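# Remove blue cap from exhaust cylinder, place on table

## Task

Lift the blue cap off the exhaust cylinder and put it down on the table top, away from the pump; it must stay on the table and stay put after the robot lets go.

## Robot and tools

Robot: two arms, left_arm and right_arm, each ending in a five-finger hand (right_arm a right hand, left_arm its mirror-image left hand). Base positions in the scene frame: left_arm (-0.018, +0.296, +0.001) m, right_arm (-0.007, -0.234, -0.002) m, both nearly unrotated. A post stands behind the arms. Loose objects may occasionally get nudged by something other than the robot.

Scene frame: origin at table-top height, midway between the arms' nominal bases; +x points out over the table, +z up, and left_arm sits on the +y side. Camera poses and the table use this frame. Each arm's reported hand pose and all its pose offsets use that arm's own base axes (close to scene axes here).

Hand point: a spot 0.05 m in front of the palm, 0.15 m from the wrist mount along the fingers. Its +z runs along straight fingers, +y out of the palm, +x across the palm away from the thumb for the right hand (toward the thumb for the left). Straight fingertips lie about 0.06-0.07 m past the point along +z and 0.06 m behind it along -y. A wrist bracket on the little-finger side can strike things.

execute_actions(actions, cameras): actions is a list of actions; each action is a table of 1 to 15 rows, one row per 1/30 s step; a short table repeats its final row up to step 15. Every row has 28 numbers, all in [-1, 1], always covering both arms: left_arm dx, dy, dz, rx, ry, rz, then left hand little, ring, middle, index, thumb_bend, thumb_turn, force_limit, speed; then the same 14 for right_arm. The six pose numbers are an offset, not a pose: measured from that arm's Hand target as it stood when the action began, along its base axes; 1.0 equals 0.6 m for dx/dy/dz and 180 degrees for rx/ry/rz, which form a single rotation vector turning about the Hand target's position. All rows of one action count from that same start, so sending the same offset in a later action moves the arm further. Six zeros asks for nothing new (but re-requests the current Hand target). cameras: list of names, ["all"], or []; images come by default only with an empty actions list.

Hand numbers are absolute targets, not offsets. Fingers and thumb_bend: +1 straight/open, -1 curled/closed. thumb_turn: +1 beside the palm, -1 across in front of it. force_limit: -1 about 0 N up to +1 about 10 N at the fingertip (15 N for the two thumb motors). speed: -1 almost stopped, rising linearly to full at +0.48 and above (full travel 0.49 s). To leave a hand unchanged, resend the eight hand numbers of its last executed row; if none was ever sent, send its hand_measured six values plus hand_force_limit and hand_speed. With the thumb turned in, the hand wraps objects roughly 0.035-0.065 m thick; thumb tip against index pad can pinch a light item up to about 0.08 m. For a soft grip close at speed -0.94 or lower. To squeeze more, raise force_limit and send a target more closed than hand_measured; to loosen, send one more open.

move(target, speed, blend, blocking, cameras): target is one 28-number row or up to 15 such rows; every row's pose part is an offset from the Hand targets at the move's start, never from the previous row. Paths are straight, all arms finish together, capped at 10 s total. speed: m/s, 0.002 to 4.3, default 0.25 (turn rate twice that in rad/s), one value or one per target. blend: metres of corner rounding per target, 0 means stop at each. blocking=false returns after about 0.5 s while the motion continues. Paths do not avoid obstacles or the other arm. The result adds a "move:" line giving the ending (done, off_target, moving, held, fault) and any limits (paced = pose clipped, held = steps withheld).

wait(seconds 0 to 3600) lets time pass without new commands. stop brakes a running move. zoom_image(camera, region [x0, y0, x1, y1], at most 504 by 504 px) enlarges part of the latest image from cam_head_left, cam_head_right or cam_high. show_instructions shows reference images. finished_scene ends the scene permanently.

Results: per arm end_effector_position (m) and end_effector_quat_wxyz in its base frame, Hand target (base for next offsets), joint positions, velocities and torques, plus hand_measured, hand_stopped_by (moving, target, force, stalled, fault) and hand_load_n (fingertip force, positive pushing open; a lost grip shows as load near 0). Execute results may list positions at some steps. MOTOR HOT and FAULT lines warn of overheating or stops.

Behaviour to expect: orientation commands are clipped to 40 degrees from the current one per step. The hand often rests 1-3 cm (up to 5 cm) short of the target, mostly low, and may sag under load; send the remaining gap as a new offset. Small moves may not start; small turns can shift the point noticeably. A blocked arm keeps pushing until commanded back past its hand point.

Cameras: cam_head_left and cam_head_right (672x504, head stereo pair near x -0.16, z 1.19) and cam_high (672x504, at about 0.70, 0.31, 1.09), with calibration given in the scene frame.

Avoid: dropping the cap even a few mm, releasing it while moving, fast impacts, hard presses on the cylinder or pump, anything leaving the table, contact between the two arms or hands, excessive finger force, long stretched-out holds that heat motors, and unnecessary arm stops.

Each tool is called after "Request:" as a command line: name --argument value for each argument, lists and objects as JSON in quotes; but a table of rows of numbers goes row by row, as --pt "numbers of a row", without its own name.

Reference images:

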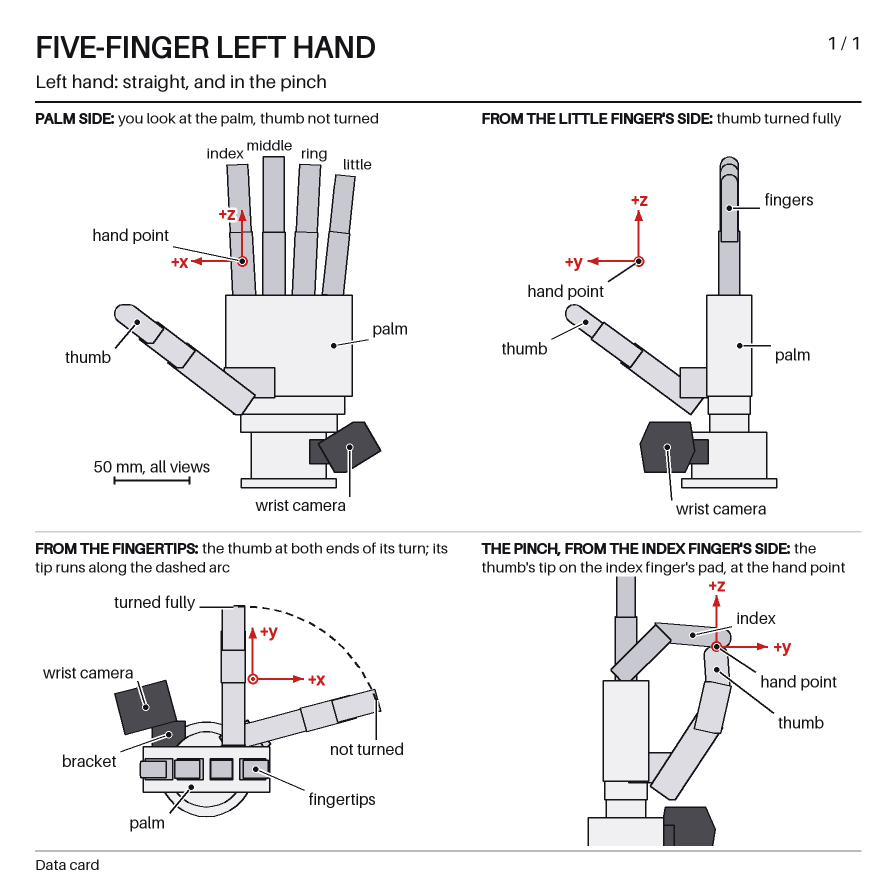

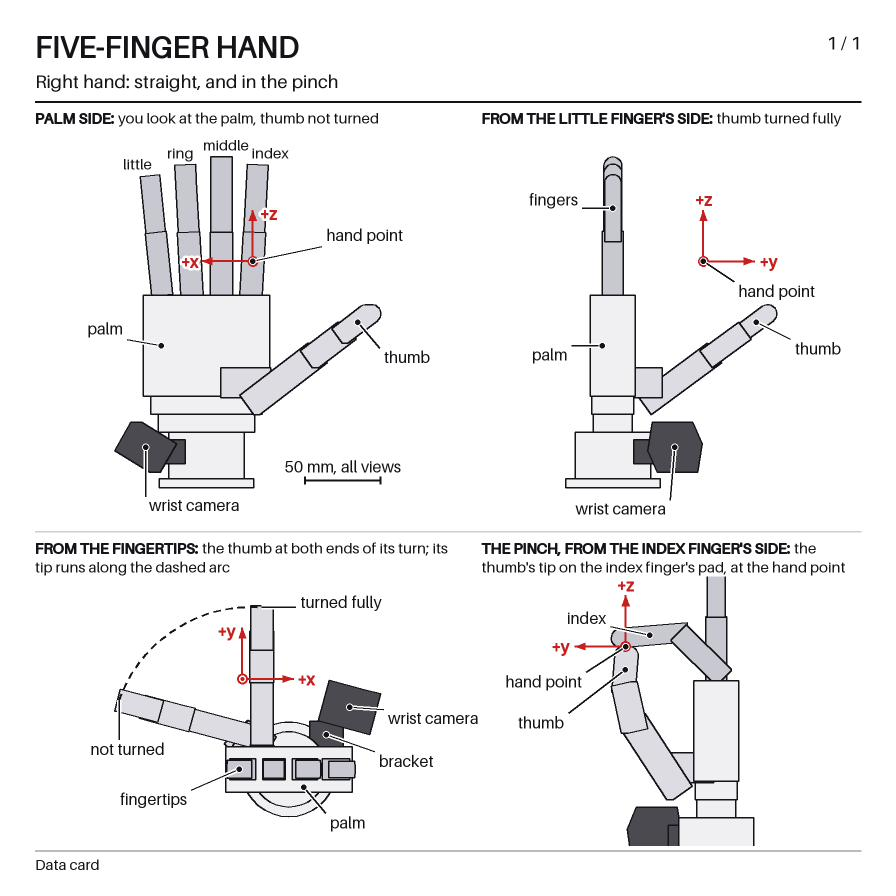

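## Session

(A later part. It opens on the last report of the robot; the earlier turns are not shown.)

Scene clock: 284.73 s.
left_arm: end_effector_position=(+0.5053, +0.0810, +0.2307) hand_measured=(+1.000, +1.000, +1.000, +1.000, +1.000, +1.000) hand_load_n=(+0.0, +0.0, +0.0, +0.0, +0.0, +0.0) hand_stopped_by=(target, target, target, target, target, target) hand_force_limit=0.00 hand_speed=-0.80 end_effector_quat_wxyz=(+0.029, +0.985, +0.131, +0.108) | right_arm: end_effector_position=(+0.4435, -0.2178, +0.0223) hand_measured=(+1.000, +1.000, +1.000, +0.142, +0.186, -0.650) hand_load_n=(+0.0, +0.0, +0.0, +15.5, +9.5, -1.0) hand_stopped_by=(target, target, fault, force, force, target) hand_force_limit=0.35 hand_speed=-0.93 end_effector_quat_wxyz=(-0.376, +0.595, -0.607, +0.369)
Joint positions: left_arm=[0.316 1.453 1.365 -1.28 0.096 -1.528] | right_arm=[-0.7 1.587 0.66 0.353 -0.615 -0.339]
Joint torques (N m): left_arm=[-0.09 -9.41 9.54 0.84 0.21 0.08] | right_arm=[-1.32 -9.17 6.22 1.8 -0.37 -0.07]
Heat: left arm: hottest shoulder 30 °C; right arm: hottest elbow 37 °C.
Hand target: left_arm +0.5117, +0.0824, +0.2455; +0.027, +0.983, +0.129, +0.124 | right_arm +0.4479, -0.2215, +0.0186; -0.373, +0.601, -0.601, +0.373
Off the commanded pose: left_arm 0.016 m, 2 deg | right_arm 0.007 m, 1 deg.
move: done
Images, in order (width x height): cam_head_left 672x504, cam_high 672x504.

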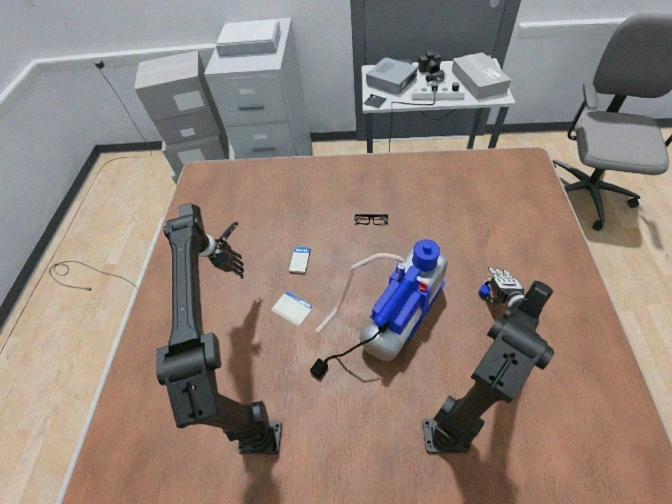

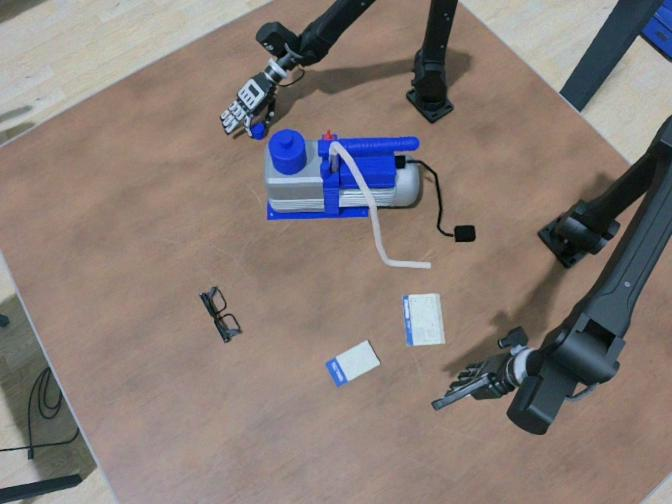

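Request:
move --target '[0,0,0,0,0,0,1,1,1,1,1,1,0,-0.8,0.0,0,0.004,0,0.018,0,1,1,1,-0.1,-0.1,-0.65,0.35,-0.93]' --speed 0.03 --cameras '["cam_high","cam_head_left"]'

Request:
zoom_image --camera "cam_high" --region '[240, 113, 270, 143]'

Scene clock: 286.83 s.
left_arm: end_effector_position=(+0.5053, +0.0810, +0.2307) hand_measured=(+1.000, +1.000, +1.000, +1.000, +1.000, +1.000) hand_load_n=(+0.0, +0.0, +0.0, +0.0, +0.0, +0.0) hand_stopped_by=(target, target, target, target, target, target) hand_force_limit=0.00 hand_speed=-0.80 end_effector_quat_wxyz=(+0.029, +0.985, +0.131, +0.108) | right_arm: end_effector_position=(+0.4436, -0.2176, +0.0207) hand_measured=(+1.000, +1.000, +1.000, +0.142, +0.186, -0.650) hand_load_n=(+0.0, -0.5, +0.0, +16.0, +8.5, -0.5) hand_stopped_by=(target, target, fault, force, force, target) hand_force_limit=0.35 hand_speed=-0.93 end_effector_quat_wxyz=(-0.364, +0.602, -0.617, +0.353)
Joint positions: left_arm=[0.316 1.453 1.365 -1.28 0.096 -1.528] | right_arm=[-0.69 1.583 0.688 0.268 -0.594 -0.356]
Joint torques (N m): left_arm=[-0.09 -9.41 9.52 0.84 0.2 0.08] | right_arm=[-1.08 -10.17 6.86 0.68 -0.07 -0.17]
Heat: left arm: hottest shoulder 30 °C; right arm: hottest elbow 36 °C.
Hand target: left_arm +0.5117, +0.0824, +0.2455; +0.027, +0.983, +0.129, +0.124 | right_arm +0.4480, -0.2214, +0.0211; -0.356, +0.611, -0.611, +0.356
Off the commanded pose: left_arm 0.016 m, 2 deg | right_arm 0.006 m, 2 deg.
move: done
Images, in order (width x height): cam_head_left 672x504, cam_high 672x504.

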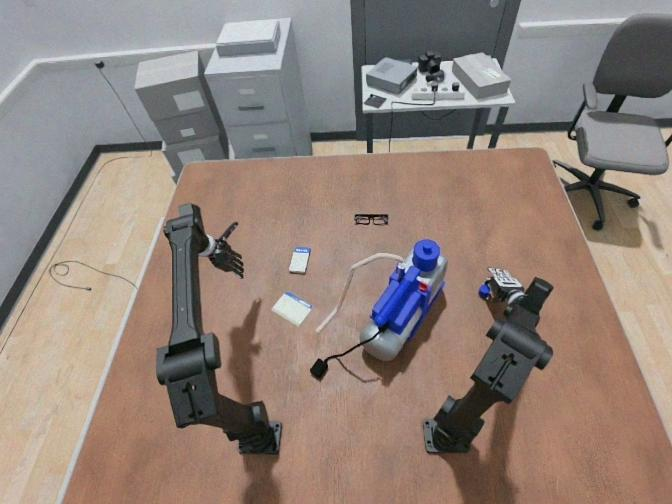

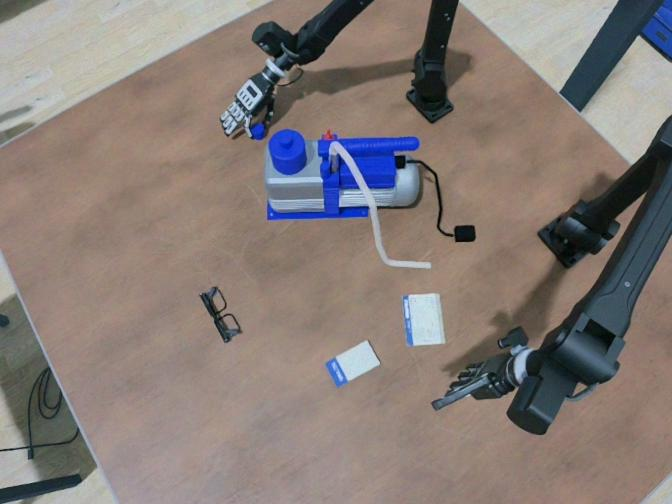

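Scaled by 16.800 from the camera's image (finer frame: 960x720).

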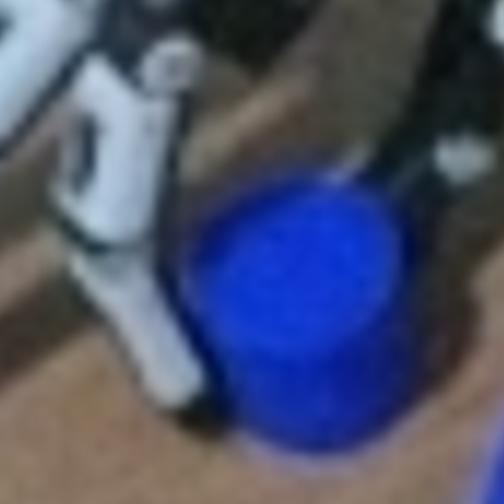

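Request:
move --target '[0,0,0,0,0,0,1,1,1,1,1,1,0,-0.8,-0.006,0,-0.008,0,0,0,1,1,1,-0.1,-0.1,-0.65,0.35,-0.93]' --speed 0.02

Scene clock: 288.10 s.
left_arm: end_effector_position=(+0.5053, +0.0810, +0.2307) hand_measured=(+1.000, +1.000, +1.000, +1.000, +1.000, +1.000) hand_load_n=(+0.0, +0.0, +0.0, +0.0, +0.0, -0.5) hand_stopped_by=(target, target, target, target, target, target) hand_force_limit=0.00 hand_speed=-0.80 end_effector_quat_wxyz=(+0.029, +0.985, +0.131, +0.108) | right_arm: end_effector_position=(+0.4435, -0.2176, +0.0206) hand_measured=(+1.000, +1.000, +1.000, +0.142, +0.186, -0.650) hand_load_n=(+0.0, +0.0, +0.0, +15.5, +8.5, -1.0) hand_stopped_by=(target, target, fault, force, force, target) hand_force_limit=0.35 hand_speed=-0.93 end_effector_quat_wxyz=(-0.364, +0.603, -0.616, +0.353)
Joint positions: left_arm=[0.316 1.453 1.365 -1.28 0.096 -1.528] | right_arm=[-0.69 1.583 0.688 0.268 -0.595 -0.36]
Joint torques (N m): left_arm=[-0.09 -9.41 9.54 0.84 0.21 0.08] | right_arm=[-1.49 -9.76 6.09 1.18 -0.2 -0.18]
Heat: left arm: hottest shoulder 30 °C; right arm: hottest elbow 36 °C.
Hand target: left_arm +0.5117, +0.0824, +0.2455; +0.027, +0.983, +0.129, +0.124 | right_arm +0.4444, -0.2214, +0.0162; -0.356, +0.611, -0.611, +0.356
Off the commanded pose: left_arm 0.016 m, 2 deg | right_arm 0.006 m, 1 deg.
move: done

Request:
move --target '[0,0,0,0,0,0,1,1,1,1,1,1,0,-0.8,0,0,0,0,0,0,1,1,1,0.25,-0.1,-0.65,0.35,-0.94]' --speed 0.02 --cameras '["cam_high","cam_head_left"]'

Request:
zoom_image --camera "cam_high" --region '[240, 113, 270, 143]'

Scene clock: 289.43 s.
left_arm: end_effector_position=(+0.5053, +0.0810, +0.2307) hand_measured=(+1.000, +1.000, +1.000, +1.000, +1.000, +1.000) hand_load_n=(+0.0, +0.0, +0.0, +0.0, +0.0, +0.0) hand_stopped_by=(target, target, target, target, target, target) hand_force_limit=0.00 hand_speed=-0.80 end_effector_quat_wxyz=(+0.029, +0.985, +0.131, +0.108) | right_arm: end_effector_position=(+0.4429, -0.2195, +0.0189) hand_measured=(+1.000, +1.000, +1.000, +0.250, +0.184, -0.650) hand_load_n=(+0.0, +0.0, +0.0, +0.0, +0.0, +0.0) hand_stopped_by=(target, target, fault, target, force, target) hand_force_limit=0.35 hand_speed=-0.94 end_effector_quat_wxyz=(-0.359, +0.608, -0.613, +0.356)
Joint positions: left_arm=[0.316 1.453 1.365 -1.28 0.096 -1.528] | right_arm=[-0.69 1.584 0.688 0.268 -0.589 -0.376]
Joint torques (N m): left_arm=[-0.09 -9.41 9.52 0.83 0.21 0.08] | right_arm=[-1.44 -9.93 5.98 1.25 -0.39 -0.05]
Heat: left arm: hottest shoulder 30 °C; right arm: hottest elbow 36 °C.
Hand target: left_arm +0.5117, +0.0824, +0.2455; +0.027, +0.983, +0.129, +0.124 | right_arm +0.4444, -0.2214, +0.0162; -0.356, +0.611, -0.611, +0.356
Off the commanded pose: left_arm 0.016 m, 2 deg | right_arm 0.004 m, 1 deg.
move: done
Images, in order (width x height): cam_head_left 672x504, cam_high 672x504.

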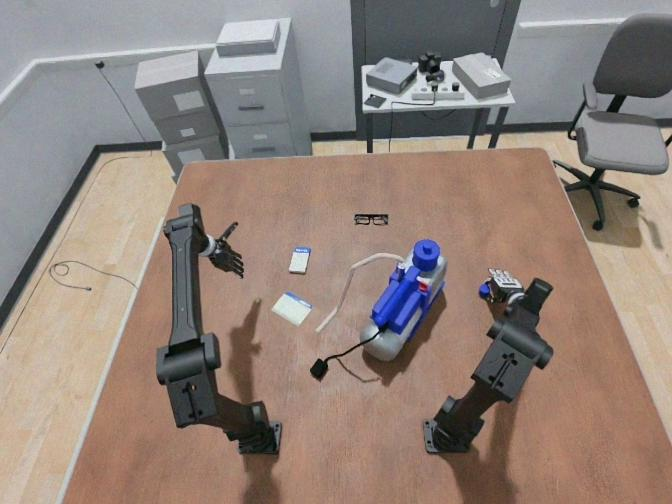

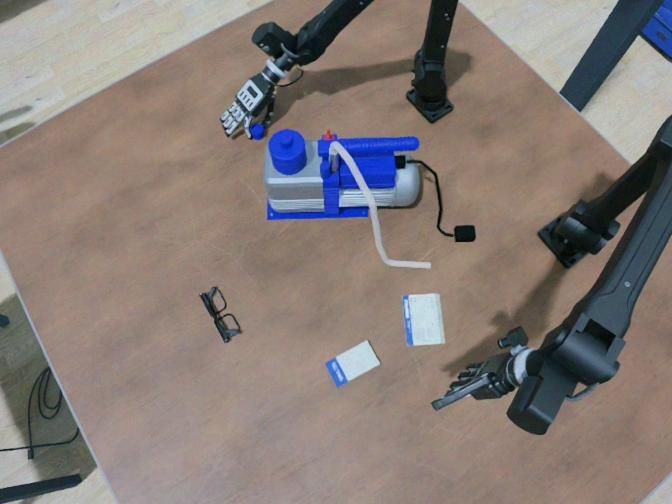

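Scaled by 16.800 from the camera's image (finer frame: 960x720).

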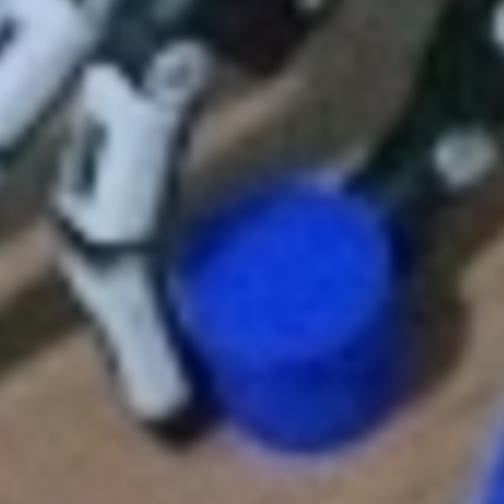

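Request:
move --pt "0 0 0 0 0 0 1 1 1 1 1 1 0 -0.8 0 0 0 0 0 0 1 1 1 0.7 -0.1 -0.65 0.35 -0.85" --pt "0 0 0 0 0 0 1 1 1 1 1 1 0 -0.8 -0.02 0 0.015 0 0 0 1 1 1 0.7 -0.1 -0.65 0.35 -0.85" --speed 0.04 --cameras '["cam_high","cam_head_left"]'

Request:
zoom_image --camera "cam_high" --region '[230, 103, 280, 153]'

Scene clock: 291.83 s.
left_arm: end_effector_position=(+0.5053, +0.0810, +0.2307) hand_measured=(+1.000, +1.000, +1.000, +1.000, +1.000, +1.000) hand_load_n=(+0.0, +0.0, +0.0, +0.0, +0.0, +0.0) hand_stopped_by=(target, target, target, target, target, target) hand_force_limit=0.00 hand_speed=-0.80 end_effector_quat_wxyz=(+0.029, +0.985, +0.131, +0.108) | right_arm: end_effector_position=(+0.4328, -0.2165, +0.0176) hand_measured=(+1.000, +1.000, +1.000, +0.700, +0.184, -0.650) hand_load_n=(+0.0, +0.0, +0.0, +0.0, +0.0, +0.0) hand_stopped_by=(target, target, fault, target, force, target) hand_force_limit=0.35 hand_speed=-0.85 end_effector_quat_wxyz=(-0.358, +0.610, -0.615, +0.347)
Joint positions: left_arm=[0.316 1.453 1.365 -1.28 0.096 -1.528] | right_arm=[-0.701 1.568 0.675 0.238 -0.601 -0.39]
Joint torques (N m): left_arm=[-0.09 -9.41 9.52 0.83 0.2 0.08] | right_arm=[-1.9 -11.75 5.74 1.01 -0.53 -0.02]
Heat: left arm: hottest shoulder 30 °C; right arm: hottest elbow 36 °C.
Hand target: left_arm +0.5117, +0.0824, +0.2455; +0.027, +0.983, +0.129, +0.124 | right_arm +0.4323, -0.2214, +0.0252; -0.356, +0.611, -0.611, +0.356
Off the commanded pose: left_arm 0.016 m, 2 deg | right_arm 0.009 m, 1 deg.
move: done
Images, in order (width x height): cam_head_left 672x504, cam_high 672x504.

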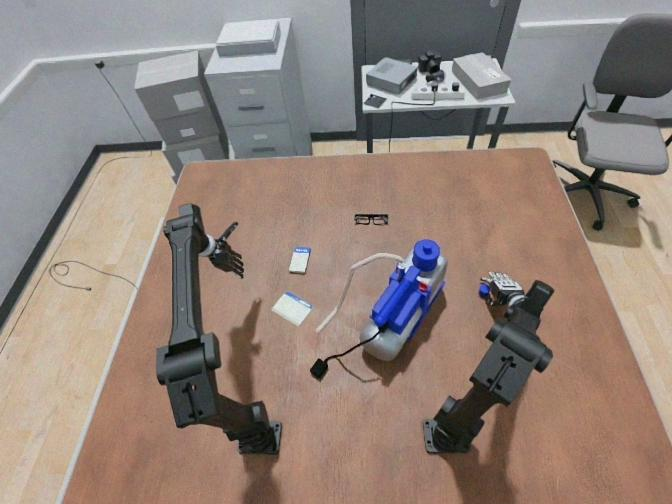

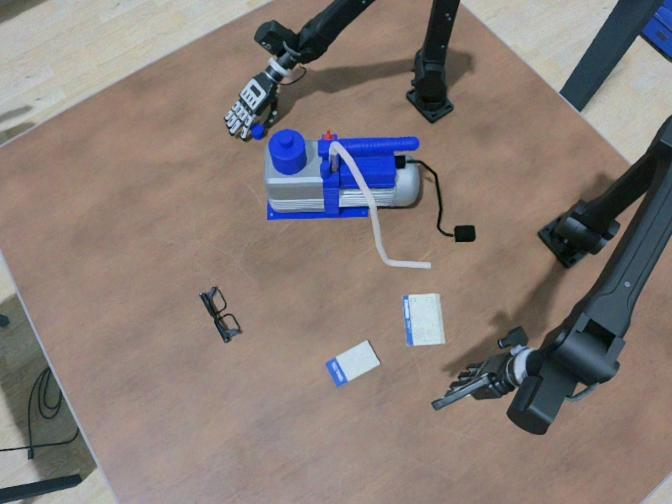

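Scaled by 10.080 from the camera's image (finer frame: 960x720).

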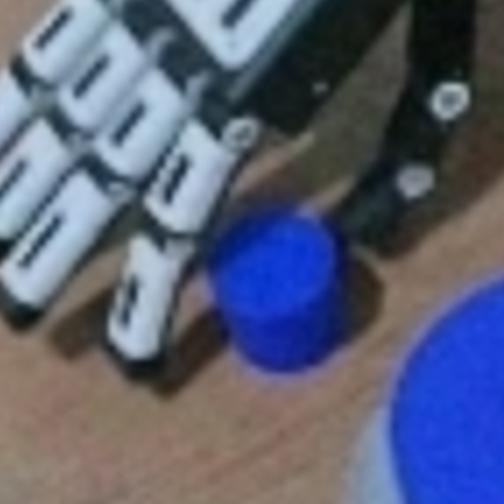

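Request:
move --pt "0 0 0 0 0 0 1 1 1 1 1 1 0 -0.8 0 0 0.08 0 0 0 1 1 1 0.7 -0.1 -0.65 0.35 -0.85" --pt "0 0 0 0 0 0 1 1 1 1 1 1 0 -0.8 0 0 0.25 0 0 0 1 1 1 0.7 -0.1 -0.65 0.35 -0.85" --speed '[0.05,0.15]' --blend 0.01 --cameras '["all"]'

Request:
zoom_image --camera "cam_high" --region '[220, 93, 300, 173]'

Scene clock: 294.23 s.
left_arm: end_effector_position=(+0.5053, +0.0810, +0.2307) hand_measured=(+1.000, +1.000, +1.000, +1.000, +1.000, +1.000) hand_load_n=(+0.0, +0.0, +0.0, +0.0, +0.0, +0.0) hand_stopped_by=(target, target, target, target, target, target) hand_force_limit=0.00 hand_speed=-0.80 end_effector_quat_wxyz=(+0.029, +0.985, +0.131, +0.108) | right_arm: end_effector_position=(+0.4233, -0.2084, +0.1524) hand_measured=(+1.000, +1.000, +1.000, +0.700, +0.184, -0.650) hand_load_n=(+0.0, +0.0, +0.0, +0.0, +0.0, +0.0) hand_stopped_by=(target, target, fault, target, force, target) hand_force_limit=0.35 hand_speed=-0.85 end_effector_quat_wxyz=(-0.357, +0.611, -0.623, +0.334)
Joint positions: left_arm=[0.316 1.453 1.365 -1.28 0.096 -1.528] | right_arm=[-0.701 1.272 0.836 -0.248 -0.601 -0.391]
Joint torques (N m): left_arm=[-0.09 -9.41 9.52 0.83 0.2 0.09] | right_arm=[-1.96 -9.29 10.69 1.02 -0.54 -0.03]
Heat: left arm: hottest shoulder 30 °C; right arm: hottest elbow 36 °C.
Hand target: left_arm +0.5117, +0.0824, +0.2455; +0.027, +0.983, +0.129, +0.124 | right_arm +0.4323, -0.2214, +0.1752; -0.356, +0.611, -0.611, +0.356
Off the commanded pose: left_arm 0.016 m, 2 deg | right_arm 0.028 m, 3 deg.
move: off_target (right_arm)

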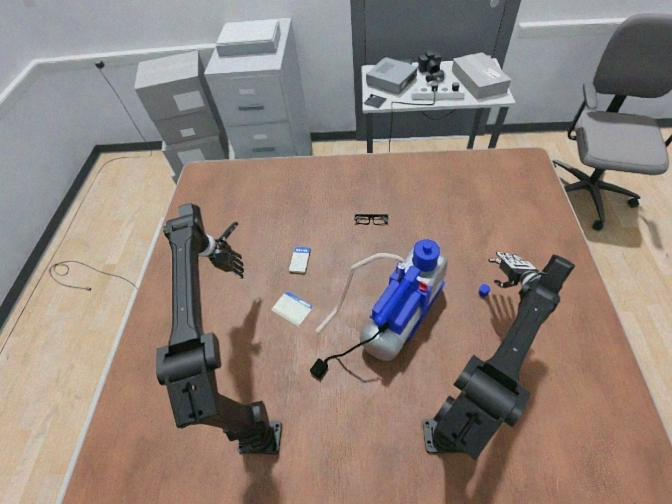

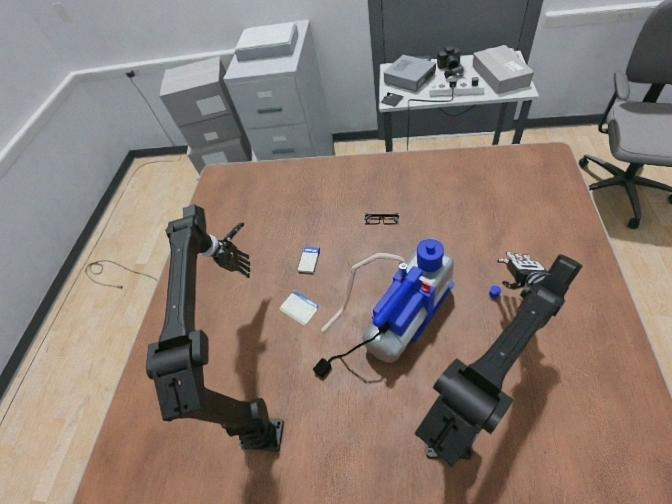

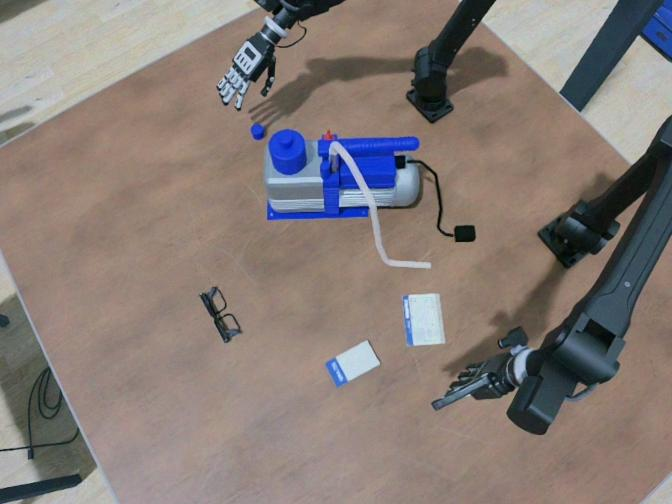

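Scaled by 6.300 from the camera's image (finer frame: 960x720).

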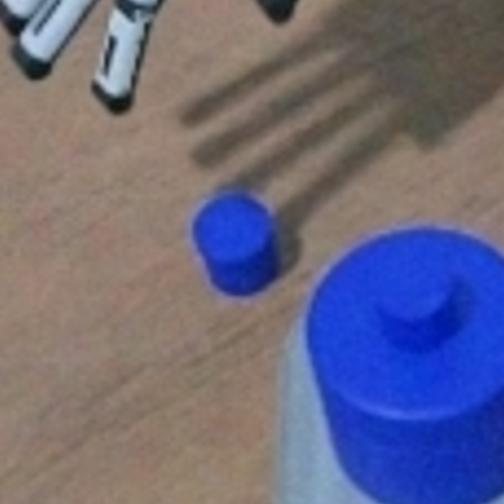

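Request:
finished_scene

The scene is finished: the task was done.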